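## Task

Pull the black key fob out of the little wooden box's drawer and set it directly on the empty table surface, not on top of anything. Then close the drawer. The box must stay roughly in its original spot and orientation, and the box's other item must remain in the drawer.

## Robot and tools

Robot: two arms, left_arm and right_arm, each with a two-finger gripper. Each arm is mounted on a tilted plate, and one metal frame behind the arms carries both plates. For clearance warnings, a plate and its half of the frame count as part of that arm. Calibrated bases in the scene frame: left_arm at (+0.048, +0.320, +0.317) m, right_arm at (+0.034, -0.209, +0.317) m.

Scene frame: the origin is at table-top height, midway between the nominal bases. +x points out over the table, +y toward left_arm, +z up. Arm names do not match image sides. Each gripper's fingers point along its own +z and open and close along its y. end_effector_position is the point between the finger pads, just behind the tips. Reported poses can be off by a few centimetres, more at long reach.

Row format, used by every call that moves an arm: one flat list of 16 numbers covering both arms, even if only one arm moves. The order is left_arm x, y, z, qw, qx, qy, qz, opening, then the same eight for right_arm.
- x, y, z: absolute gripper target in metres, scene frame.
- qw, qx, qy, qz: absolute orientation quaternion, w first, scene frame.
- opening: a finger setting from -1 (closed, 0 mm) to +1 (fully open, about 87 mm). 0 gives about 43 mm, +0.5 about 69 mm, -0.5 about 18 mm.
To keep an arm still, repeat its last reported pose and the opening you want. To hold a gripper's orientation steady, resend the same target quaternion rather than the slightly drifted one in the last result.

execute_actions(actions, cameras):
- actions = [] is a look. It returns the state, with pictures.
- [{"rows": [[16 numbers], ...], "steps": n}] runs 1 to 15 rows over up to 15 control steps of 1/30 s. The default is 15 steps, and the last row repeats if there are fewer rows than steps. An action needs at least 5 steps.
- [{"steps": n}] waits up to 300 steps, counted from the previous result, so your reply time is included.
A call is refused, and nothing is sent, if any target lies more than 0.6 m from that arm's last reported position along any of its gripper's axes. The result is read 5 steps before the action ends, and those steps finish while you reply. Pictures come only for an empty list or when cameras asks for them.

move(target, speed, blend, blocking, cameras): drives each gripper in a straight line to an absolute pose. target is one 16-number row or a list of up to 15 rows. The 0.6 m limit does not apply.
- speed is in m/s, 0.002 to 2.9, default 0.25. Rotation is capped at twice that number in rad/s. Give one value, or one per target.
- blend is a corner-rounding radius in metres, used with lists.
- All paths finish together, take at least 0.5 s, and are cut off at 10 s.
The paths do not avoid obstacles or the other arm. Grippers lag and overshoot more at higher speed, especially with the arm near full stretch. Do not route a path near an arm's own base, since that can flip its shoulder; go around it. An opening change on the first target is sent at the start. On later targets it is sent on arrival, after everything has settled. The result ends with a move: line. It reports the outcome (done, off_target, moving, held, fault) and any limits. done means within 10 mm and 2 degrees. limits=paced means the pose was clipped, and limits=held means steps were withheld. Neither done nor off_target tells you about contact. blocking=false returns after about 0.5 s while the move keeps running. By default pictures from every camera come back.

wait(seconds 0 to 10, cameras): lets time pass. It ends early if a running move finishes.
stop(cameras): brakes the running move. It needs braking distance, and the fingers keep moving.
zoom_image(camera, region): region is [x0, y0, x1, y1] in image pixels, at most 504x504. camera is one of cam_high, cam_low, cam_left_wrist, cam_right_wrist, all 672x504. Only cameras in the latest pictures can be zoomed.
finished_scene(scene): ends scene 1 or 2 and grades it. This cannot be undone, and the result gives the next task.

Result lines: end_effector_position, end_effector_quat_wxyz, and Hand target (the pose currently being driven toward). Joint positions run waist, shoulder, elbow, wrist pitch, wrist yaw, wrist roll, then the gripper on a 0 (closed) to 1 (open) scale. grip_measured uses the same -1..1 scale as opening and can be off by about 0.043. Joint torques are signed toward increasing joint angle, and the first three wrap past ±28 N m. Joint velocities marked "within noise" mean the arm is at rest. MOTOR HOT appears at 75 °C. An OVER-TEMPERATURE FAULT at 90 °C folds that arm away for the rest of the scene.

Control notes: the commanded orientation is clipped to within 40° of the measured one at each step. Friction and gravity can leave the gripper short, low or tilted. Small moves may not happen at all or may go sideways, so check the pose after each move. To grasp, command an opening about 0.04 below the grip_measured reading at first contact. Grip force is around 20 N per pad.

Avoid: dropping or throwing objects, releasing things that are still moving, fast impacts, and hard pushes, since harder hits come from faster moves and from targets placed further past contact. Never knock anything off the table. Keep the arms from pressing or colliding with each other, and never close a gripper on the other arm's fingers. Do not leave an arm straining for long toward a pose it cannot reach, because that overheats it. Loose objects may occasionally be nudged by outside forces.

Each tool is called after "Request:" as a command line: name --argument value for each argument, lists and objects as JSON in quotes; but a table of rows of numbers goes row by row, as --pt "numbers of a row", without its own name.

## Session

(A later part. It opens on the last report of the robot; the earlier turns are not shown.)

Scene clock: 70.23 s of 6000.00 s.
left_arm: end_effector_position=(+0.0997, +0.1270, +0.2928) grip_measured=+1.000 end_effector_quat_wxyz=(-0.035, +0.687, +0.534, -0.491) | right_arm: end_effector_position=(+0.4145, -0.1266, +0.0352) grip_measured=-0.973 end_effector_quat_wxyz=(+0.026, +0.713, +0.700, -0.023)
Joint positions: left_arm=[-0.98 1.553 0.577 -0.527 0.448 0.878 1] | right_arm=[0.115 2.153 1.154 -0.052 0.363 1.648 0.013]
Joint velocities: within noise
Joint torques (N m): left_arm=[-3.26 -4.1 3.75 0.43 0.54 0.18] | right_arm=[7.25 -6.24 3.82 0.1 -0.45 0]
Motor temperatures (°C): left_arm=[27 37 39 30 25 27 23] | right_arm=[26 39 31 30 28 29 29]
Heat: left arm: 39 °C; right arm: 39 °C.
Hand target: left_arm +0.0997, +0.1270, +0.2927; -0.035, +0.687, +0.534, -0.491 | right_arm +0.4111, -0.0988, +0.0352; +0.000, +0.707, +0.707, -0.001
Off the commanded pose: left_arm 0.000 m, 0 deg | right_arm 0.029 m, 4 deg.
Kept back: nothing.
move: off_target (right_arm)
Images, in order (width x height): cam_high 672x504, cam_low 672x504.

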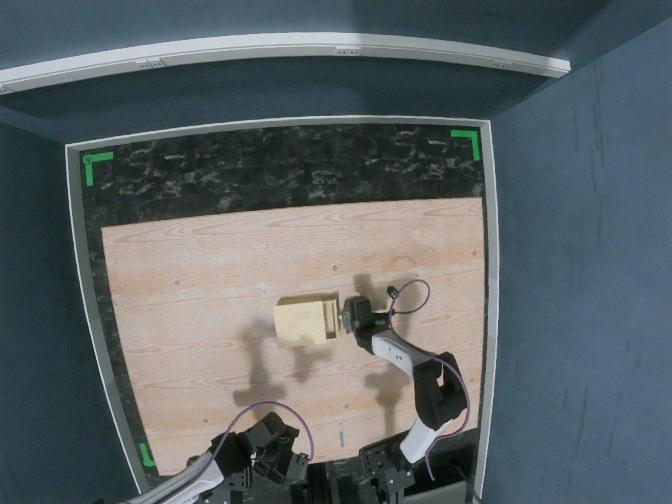

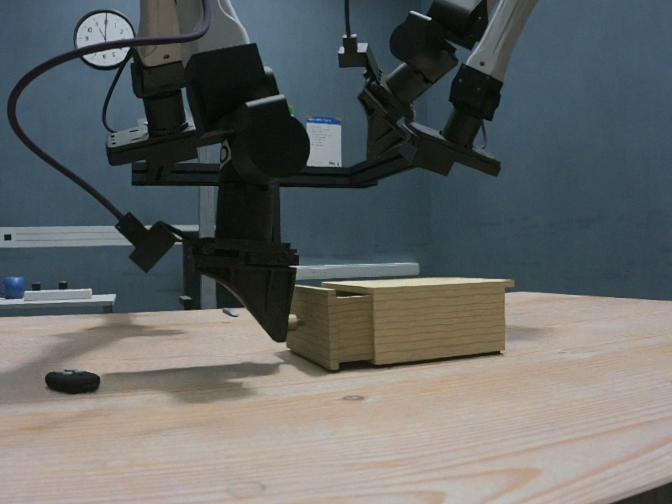

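Request:
move --pt "0.15 0.20 0.30 0 0.0 1.0 0 -1 0.412 -0.155 0.036 0 0.7071 0.7071 0 -1" --pt "0.40 0.20 0.20 0 0.0 1.0 0 -1 0.412 -0.155 0.036 0 0.7071 0.7071 0 -1" --pt "0.41 0.18 0.15 0 0.7071 -0.7071 0 -1 0.412 -0.155 0.036 0 0.7071 0.7071 0 -1" --speed 0.4

Scene clock: 76.90 s of 6000.00 s.
left_arm: end_effector_position=(+0.4145, +0.1795, +0.1565) grip_measured=-0.993 end_effector_quat_wxyz=(-0.005, +0.704, -0.710, +0.005) | right_arm: end_effector_position=(+0.3975, -0.1478, +0.0268) grip_measured=-0.973 end_effector_quat_wxyz=(-0.017, +0.703, +0.711, -0.014)
Joint positions: left_arm=[-0.384 1.829 1.054 -0.349 -0.42 -1.838 0.003] | right_arm=[0.02 2.153 1.126 -0.046 0.242 1.546 0.013]
Joint velocities: within noise
Joint torques (N m): left_arm=[-3.1 -7.25 3.04 0.61 -0.01 0.09] | right_arm=[2.15 -11.04 1.48 0.19 0.04 -0.23]
Motor temperatures (°C): left_arm=[27 38 39 30 25 27 23] | right_arm=[26 39 31 30 28 29 29]
Heat: left arm: 39 °C; right arm: 39 °C.
Hand target: left_arm +0.4099, +0.1800, +0.1502; +0.000, +0.707, -0.707, +0.000 | right_arm +0.4119, -0.1549, +0.0358; +0.000, +0.707, +0.707, +0.000
Off the commanded pose: left_arm 0.008 m, 1 deg | right_arm 0.019 m, 3 deg.
Kept back: nothing.
move: off_target (right_arm)
camera_calibration:
cam_left_wrist: T_world_to_cam=[[0.999923, -0.0123155, 0.00148487, -0.414472], [-0.00924552, -0.660101, 0.75112, 0.0294922], [-0.00827027, -0.751076, -0.660165, 0.382479], [0, 0, 0, 1]] pos_world=[0.417876, 0.301634, 0.230962]
cam_right_wrist: T_world_to_cam=[[-0.998674, -0.0311452, 0.0409875, 0.389426], [0.0119039, 0.634913, 0.772492, 0.0880371], [-0.0500829, 0.771956, -0.6337, 0.287422], [0, 0, 0, 1]] pos_world=[0.402256, -0.265644, 0.0981695]

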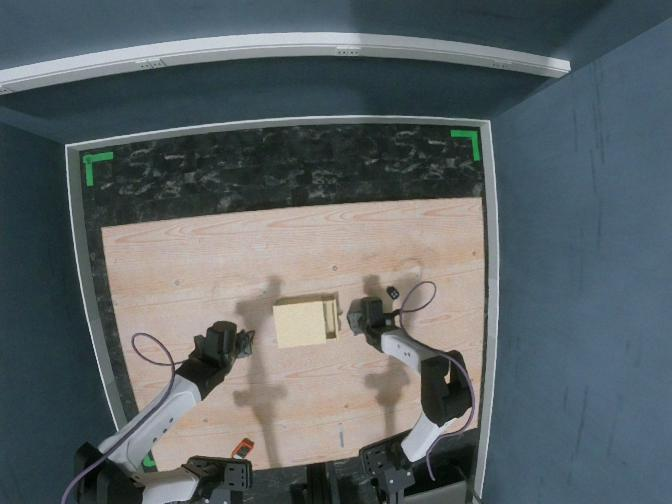

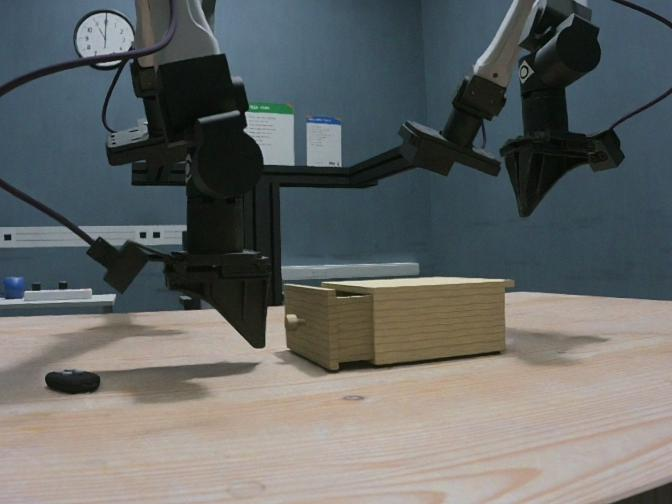

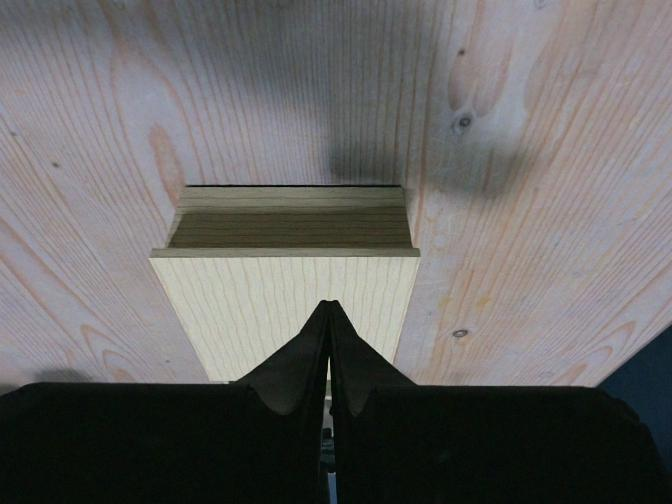

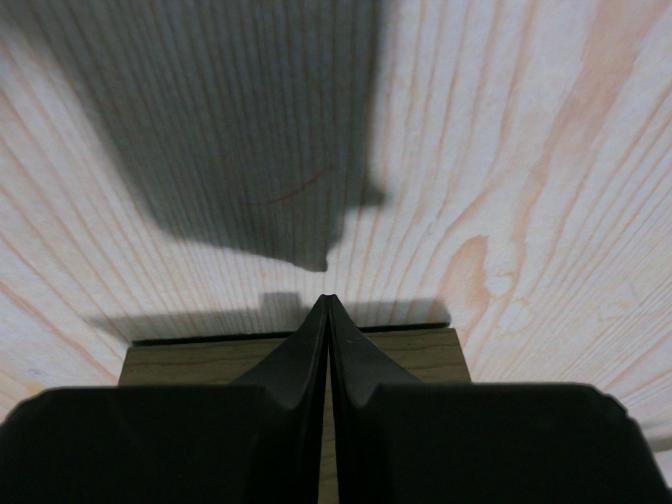

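Request:
move --pt "0.392 0.165 0.10 0 0.7071 -0.7071 0 -1 0.412 -0.165 0.036 0 0.7071 0.7071 0 -1" --pt "0.392 0.16 0.05 0 0.7071 -0.7071 0 -1 0.412 -0.165 0.036 0 0.7071 0.7071 0 -1" --pt "0.392 0.114 0.05 0 0.7071 -0.7071 0 -1 0.412 -0.165 0.036 0 0.7071 0.7071 0 -1" --speed '[0.25,0.15,0.05]'

Scene clock: 79.13 s of 6000.00 s.
left_arm: end_effector_position=(+0.3966, +0.1251, +0.0514) grip_measured=-0.993 end_effector_quat_wxyz=(-0.008, +0.710, -0.704, -0.002) | right_arm: end_effector_position=(+0.3963, -0.1581, +0.0243) grip_measured=-0.973 end_effector_quat_wxyz=(-0.018, +0.704, +0.710, -0.016)
Joint positions: left_arm=[-0.417 2.252 1.176 -0.074 -0.447 -1.894 0.003] | right_arm=[-0.007 2.153 1.126 -0.045 0.229 1.523 0.013]
Joint velocities: within noise
Joint torques (N m): left_arm=[-6.61 -7.62 3.26 0.44 0.03 0.04] | right_arm=[2.02 -11.71 0.99 0.19 0.02 -0.22]
Motor temperatures (°C): left_arm=[27 39 39 30 25 27 23] | right_arm=[26 40 31 30 28 29 29]
Heat: left arm: 39 °C; right arm: 40 °C.
Hand target: left_arm +0.3918, +0.1143, +0.0502; +0.000, +0.707, -0.707, +0.000 | right_arm +0.4118, -0.1649, +0.0357; +0.000, +0.707, +0.707, +0.000
Off the commanded pose: left_arm 0.012 m, 1 deg | right_arm 0.021 m, 3 deg.
Kept back: nothing.
move: off_target (left_arm, right_arm)
camera_calibration:
cam_left_wrist: T_world_to_cam=[[0.999967, 0.00695344, -0.00419605, -0.399221], [0.0077793, -0.671719, 0.740765, 0.0675379], [0.00233229, -0.740773, -0.671751, 0.267174], [0, 0, 0, 1]] pos_world=[0.398059, 0.246057, 0.127769]
cam_right_wrist: T_world_to_cam=[[-0.9985, -0.0297524, 0.0459574, 0.388146], [0.0166182, 0.635124, 0.772231, 0.094717], [-0.0521644, 0.771837, -0.633677, 0.294541], [0, 0, 0, 1]] pos_world=[0.401355, -0.275946, 0.095662]

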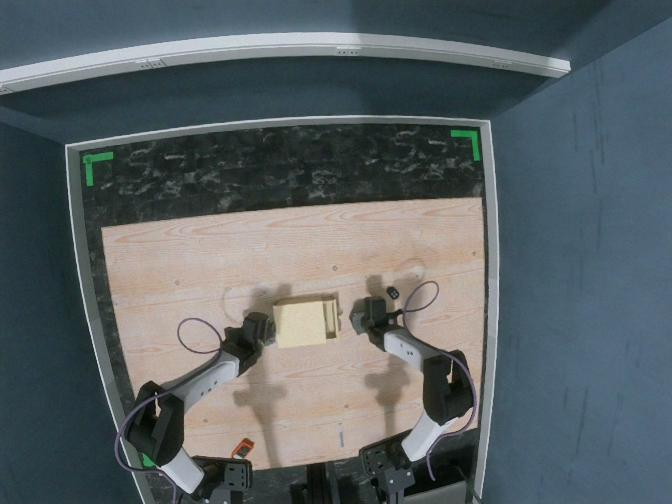

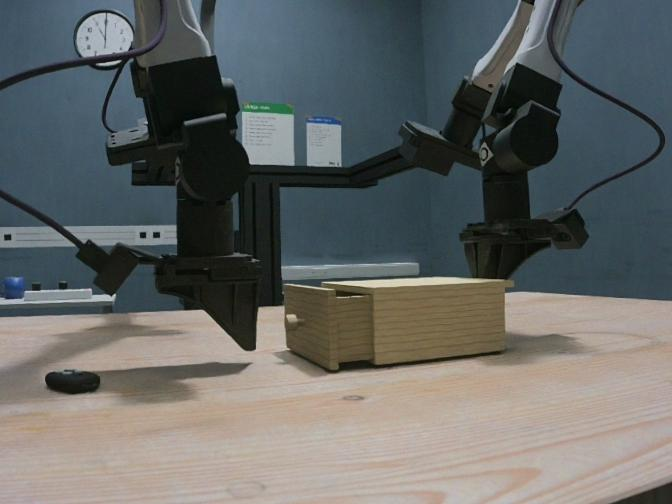

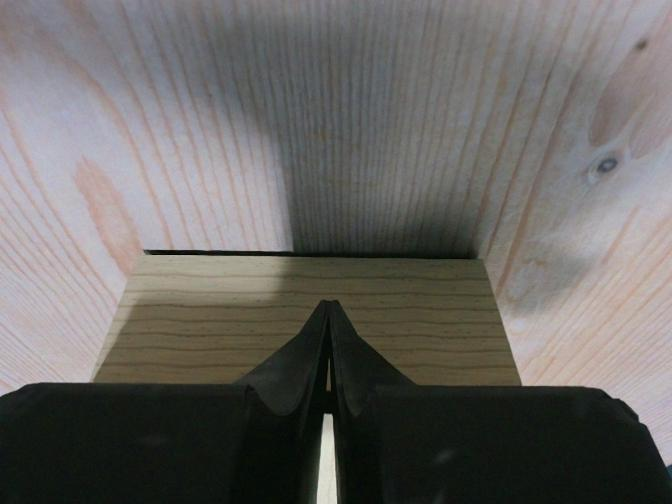

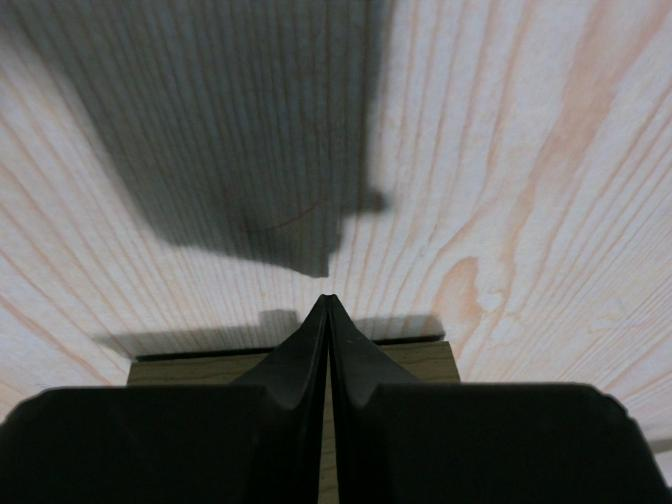

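Request:
move --target '[0.392,0.096,0.05,0,0.7071,-0.7071,0,-1,0.412,-0.165,0.036,0,0.7071,0.7071,0,-1]' --speed 0.05 --cameras '["cam_high"]'

Scene clock: 80.17 s of 6000.00 s.
left_arm: end_effector_position=(+0.3945, +0.1147, +0.0499) grip_measured=-0.993 end_effector_quat_wxyz=(-0.017, +0.709, -0.705, -0.015) | right_arm: end_effector_position=(+0.3963, -0.1581, +0.0243) grip_measured=-0.973 end_effector_quat_wxyz=(-0.018, +0.704, +0.710, -0.016)
Joint positions: left_arm=[-0.451 2.285 1.221 -0.119 -0.487 -1.933 0.003] | right_arm=[-0.007 2.153 1.126 -0.045 0.229 1.523 0.013]
Joint velocities: within noise
Joint torques (N m): left_arm=[-7.23 -7.68 3.7 0.55 0.22 0.08] | right_arm=[2.14 -11.75 0.99 0.19 0.01 -0.27]
Motor temperatures (°C): left_arm=[27 39 39 29 25 27 23] | right_arm=[26 40 31 30 28 29 29]
Heat: left arm: 39 °C; right arm: 40 °C.
Hand target: left_arm +0.3915, +0.0964, +0.0506; +0.000, +0.707, -0.707, +0.000 | right_arm +0.4118, -0.1649, +0.0357; +0.000, +0.707, +0.707, +0.000
Off the commanded pose: left_arm 0.019 m, 3 deg | right_arm 0.021 m, 3 deg.
Kept back: nothing.
move: off_target (left_arm, right_arm)
Images, in order (width x height): cam_high 672x504.

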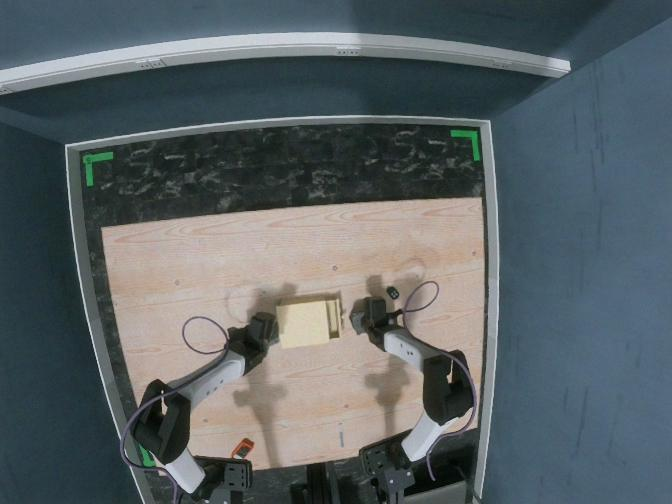

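Request:
move --pt "0.392 0.096 0.05 0 0.7071 -0.7071 0 -1 0.417 -0.15 0.042 0 0.7071 0.7071 0 -1" --pt "0.392 0.096 0.05 0 0.7071 -0.7071 0 -1 0.415 -0.085 0.038 0 0.7071 0.7071 0 -1" --speed 0.06 --cameras '["cam_high","cam_low"]'

Scene clock: 82.17 s of 6000.00 s.
left_arm: end_effector_position=(+0.3945, +0.1148, +0.0499) grip_measured=-0.993 end_effector_quat_wxyz=(-0.017, +0.710, -0.704, -0.015) | right_arm: end_effector_position=(+0.4091, -0.1179, +0.0374) grip_measured=-0.973 end_effector_quat_wxyz=(+0.022, +0.710, +0.703, -0.037)
Joint positions: left_arm=[-0.451 2.285 1.222 -0.12 -0.487 -1.936 0.003] | right_arm=[0.144 2.16 1.17 -0.1 0.388 1.678 0.013]
Joint velocities: within noise
Joint torques (N m): left_arm=[-7.24 -7.68 3.66 0.54 0.22 0.05] | right_arm=[8.02 -6.52 4.49 0.27 -0.5 0.05]
Motor temperatures (°C): left_arm=[27 39 39 29 25 27 23] | right_arm=[26 40 31 30 28 29 29]
Heat: left arm: 39 °C; right arm: 40 °C.
Hand target: left_arm +0.3917, +0.0964, +0.0507; +0.000, +0.707, -0.707, +0.000 | right_arm +0.4139, -0.0860, +0.0398; +0.000, +0.707, +0.707, -0.001
Off the commanded pose: left_arm 0.019 m, 3 deg | right_arm 0.033 m, 5 deg.
Kept back: nothing.
move: off_target (left_arm, right_arm)
Images, in order (width x height): cam_high 672x504, cam_low 672x504.

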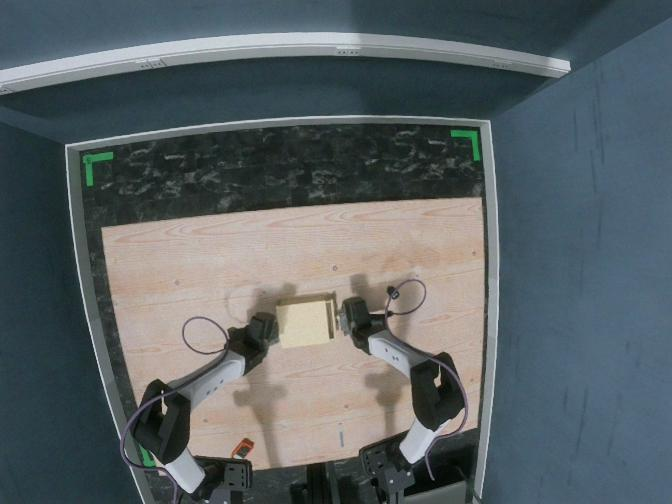

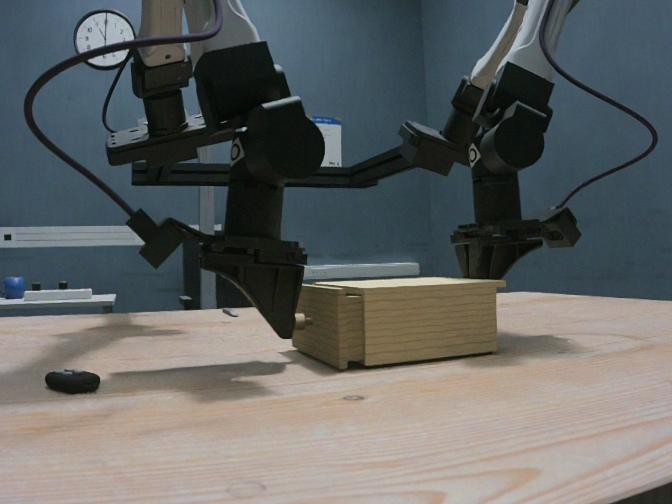

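About 17 mm left.

Request:
move --pt "0.392 0.096 0.05 0 0.7071 -0.7071 0 -1 0.415 -0.056 0.038 0 0.7071 0.7071 0 -1" --speed 0.05 --cameras '["cam_high","cam_low"]'

Request:
zoom_image --camera "cam_low" --region '[240, 250, 540, 400]'

Scene clock: 83.27 s of 6000.00 s.
left_arm: end_effector_position=(+0.3946, +0.1148, +0.0499) grip_measured=-0.993 end_effector_quat_wxyz=(-0.017, +0.710, -0.704, -0.015) | right_arm: end_effector_position=(+0.4093, -0.0982, +0.0368) grip_measured=-0.973 end_effector_quat_wxyz=(+0.031, +0.710, +0.702, -0.048)
Joint positions: left_arm=[-0.451 2.285 1.222 -0.12 -0.488 -1.936 0.003] | right_arm=[0.204 2.195 1.212 -0.138 0.442 1.741 0.013]
Joint velocities: within noise
Joint torques (N m): left_arm=[-7.23 -7.73 3.63 0.53 0.23 0.06] | right_arm=[9.21 -6.38 4.6 0.31 -0.72 0.06]
Motor temperatures (°C): left_arm=[27 40 39 29 25 27 23] | right_arm=[26 40 31 30 28 29 29]
Heat: left arm: 40 °C; right arm: 40 °C.
Hand target: left_arm +0.3917, +0.0964, +0.0507; +0.000, +0.707, -0.707, +0.000 | right_arm +0.4131, -0.0577, +0.0408; -0.001, +0.706, +0.708, -0.001
Off the commanded pose: left_arm 0.019 m, 3 deg | right_arm 0.043 m, 7 deg.
Kept back: nothing.
move: off_target (left_arm, right_arm)
Images, in order (width x height): cam_high 672x504, cam_low 672x504.

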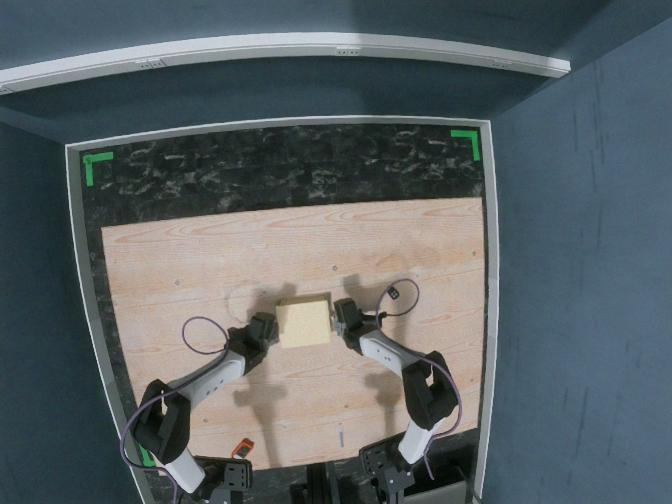

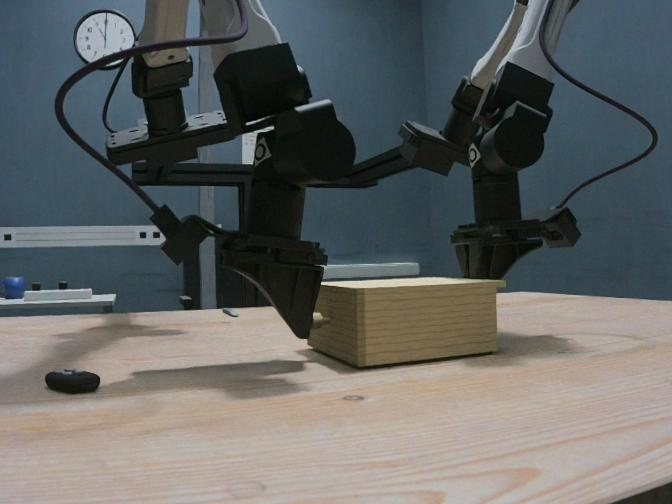

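Scaled by 1.680 from the camera's 672x504 image, which has a finer 960x720 frame.

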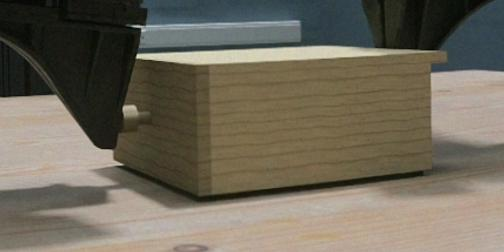

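Request:
move --pt "0.392 0.122 0.05 0 0.7071 -0.7071 0 -1 0.412 -0.105 0.04 0 0.7071 0.7071 0 -1" --pt "0.392 0.18 0.06 0 0.7071 -0.7071 0 -1 0.412 -0.20 0.06 0 0.7071 0.7071 0 -1" --pt "0.36 0.2 0.15 0 0.7071 -0.7071 0 -1 0.38 -0.21 0.15 0 0.7071 0.7071 0 -1" --speed '[0.06,0.15,0.2]'

Request:
zoom_image --camera "cam_low" --region '[240, 250, 540, 400]'

Request:
zoom_image --camera "cam_high" --region '[260, 270, 420, 360]'

Scene clock: 86.20 s of 6000.00 s.
left_arm: end_effector_position=(+0.3625, +0.1975, +0.1466) grip_measured=-0.993 end_effector_quat_wxyz=(+0.004, +0.707, -0.707, +0.005) | right_arm: end_effector_position=(+0.3771, -0.2104, +0.1412) grip_measured=-0.973 end_effector_quat_wxyz=(-0.006, +0.710, +0.704, -0.007)
Joint positions: left_arm=[-0.354 1.746 0.805 -0.183 -0.392 -1.822 0.003] | right_arm=[-0.09 1.64 0.871 -0.256 0.191 1.461 0.013]
Joint velocities: within noise
Joint torques (N m): left_arm=[-3.66 -8.59 2 0.32 -0.2 0.07] | right_arm=[2.28 -9.65 2.96 0.01 0.03 -0.21]
Motor temperatures (°C): left_arm=[27 41 38 29 25 27 23] | right_arm=[26 40 31 30 28 29 29]
Heat: left arm: 41 °C; right arm: 40 °C.
Hand target: left_arm +0.3601, +0.1999, +0.1499; +0.000, +0.707, -0.707, +0.000 | right_arm +0.3799, -0.2099, +0.1496; +0.000, +0.707, +0.707, +0.000
Off the commanded pose: left_arm 0.005 m, 1 deg | right_arm 0.009 m, 1 deg.
Kept back: nothing.
move: done
camera_calibration:
cam_left_wrist: T_world_to_cam=[[0.999931, -0.003001, -0.0113267, -0.362198], [0.00663875, -0.65144, 0.758671, 0.0396283], [-0.00965545, -0.758694, -0.651375, 0.389785], [0, 0, 0, 1]] pos_world=[0.365673, 0.320456, 0.219729]
cam_right_wrist: T_world_to_cam=[[-0.999802, -0.0120556, 0.0158557, 0.370466], [0.00447624, 0.639682, 0.768626, 0.0441174], [-0.0194088, 0.768545, -0.639502, 0.395714], [0, 0, 0, 1]] pos_world=[0.377875, -0.327879, 0.213276]

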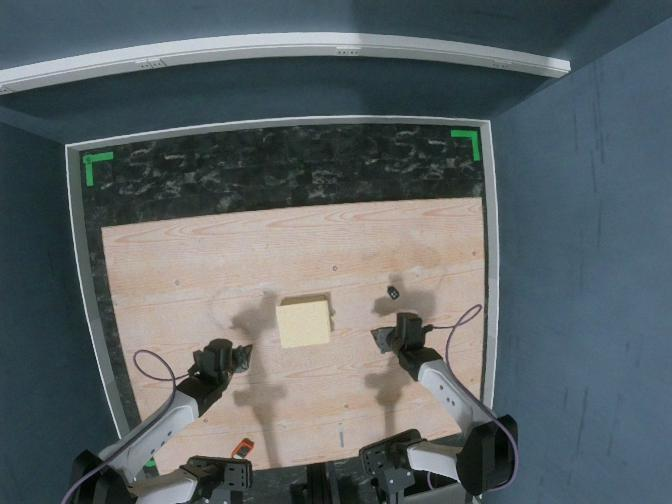

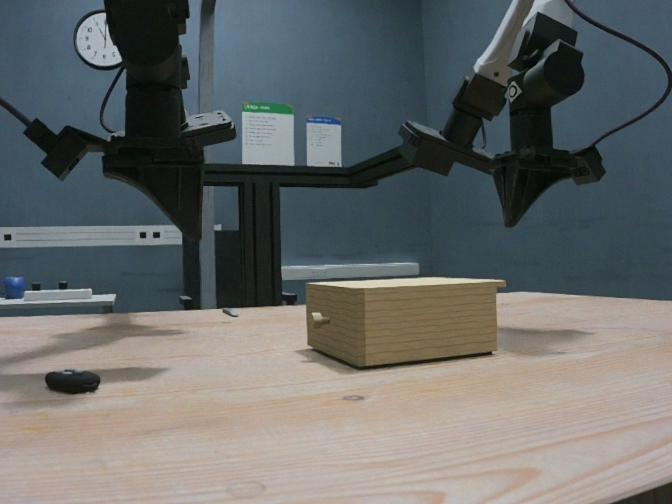

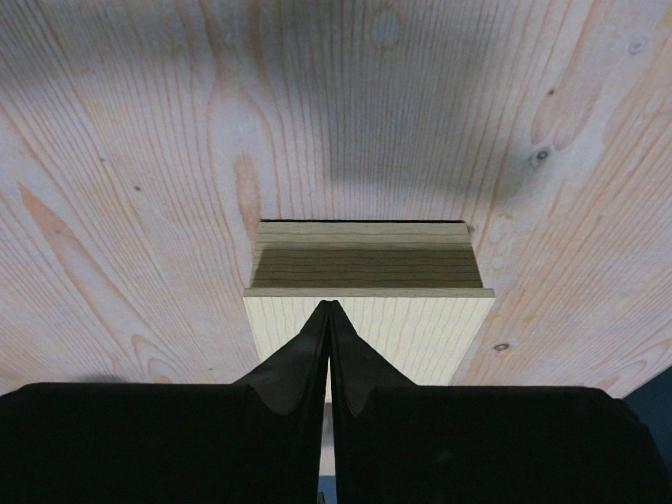

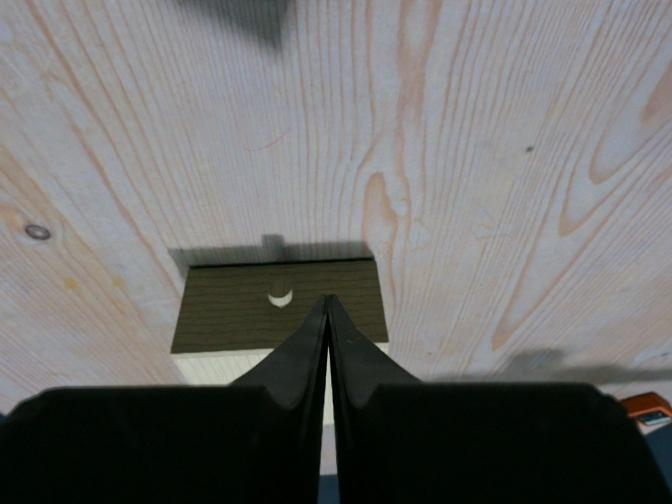

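Scaled by 1.680 from the camera's 672x504 image, which has a finer 960x720 frame.

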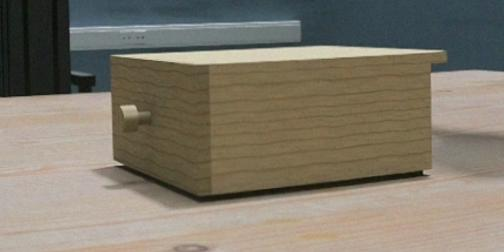

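Scaled by 3.150 from the camera's 672x504 image, which has a finer 960x720 frame.

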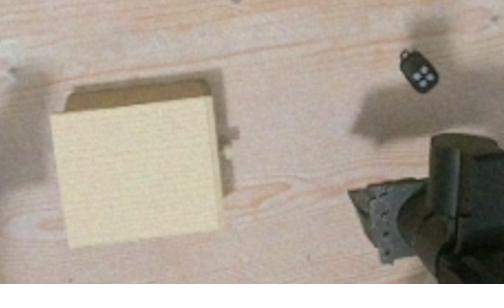

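Request:
finished_scene --scene 1

The scene is finished: the task was done.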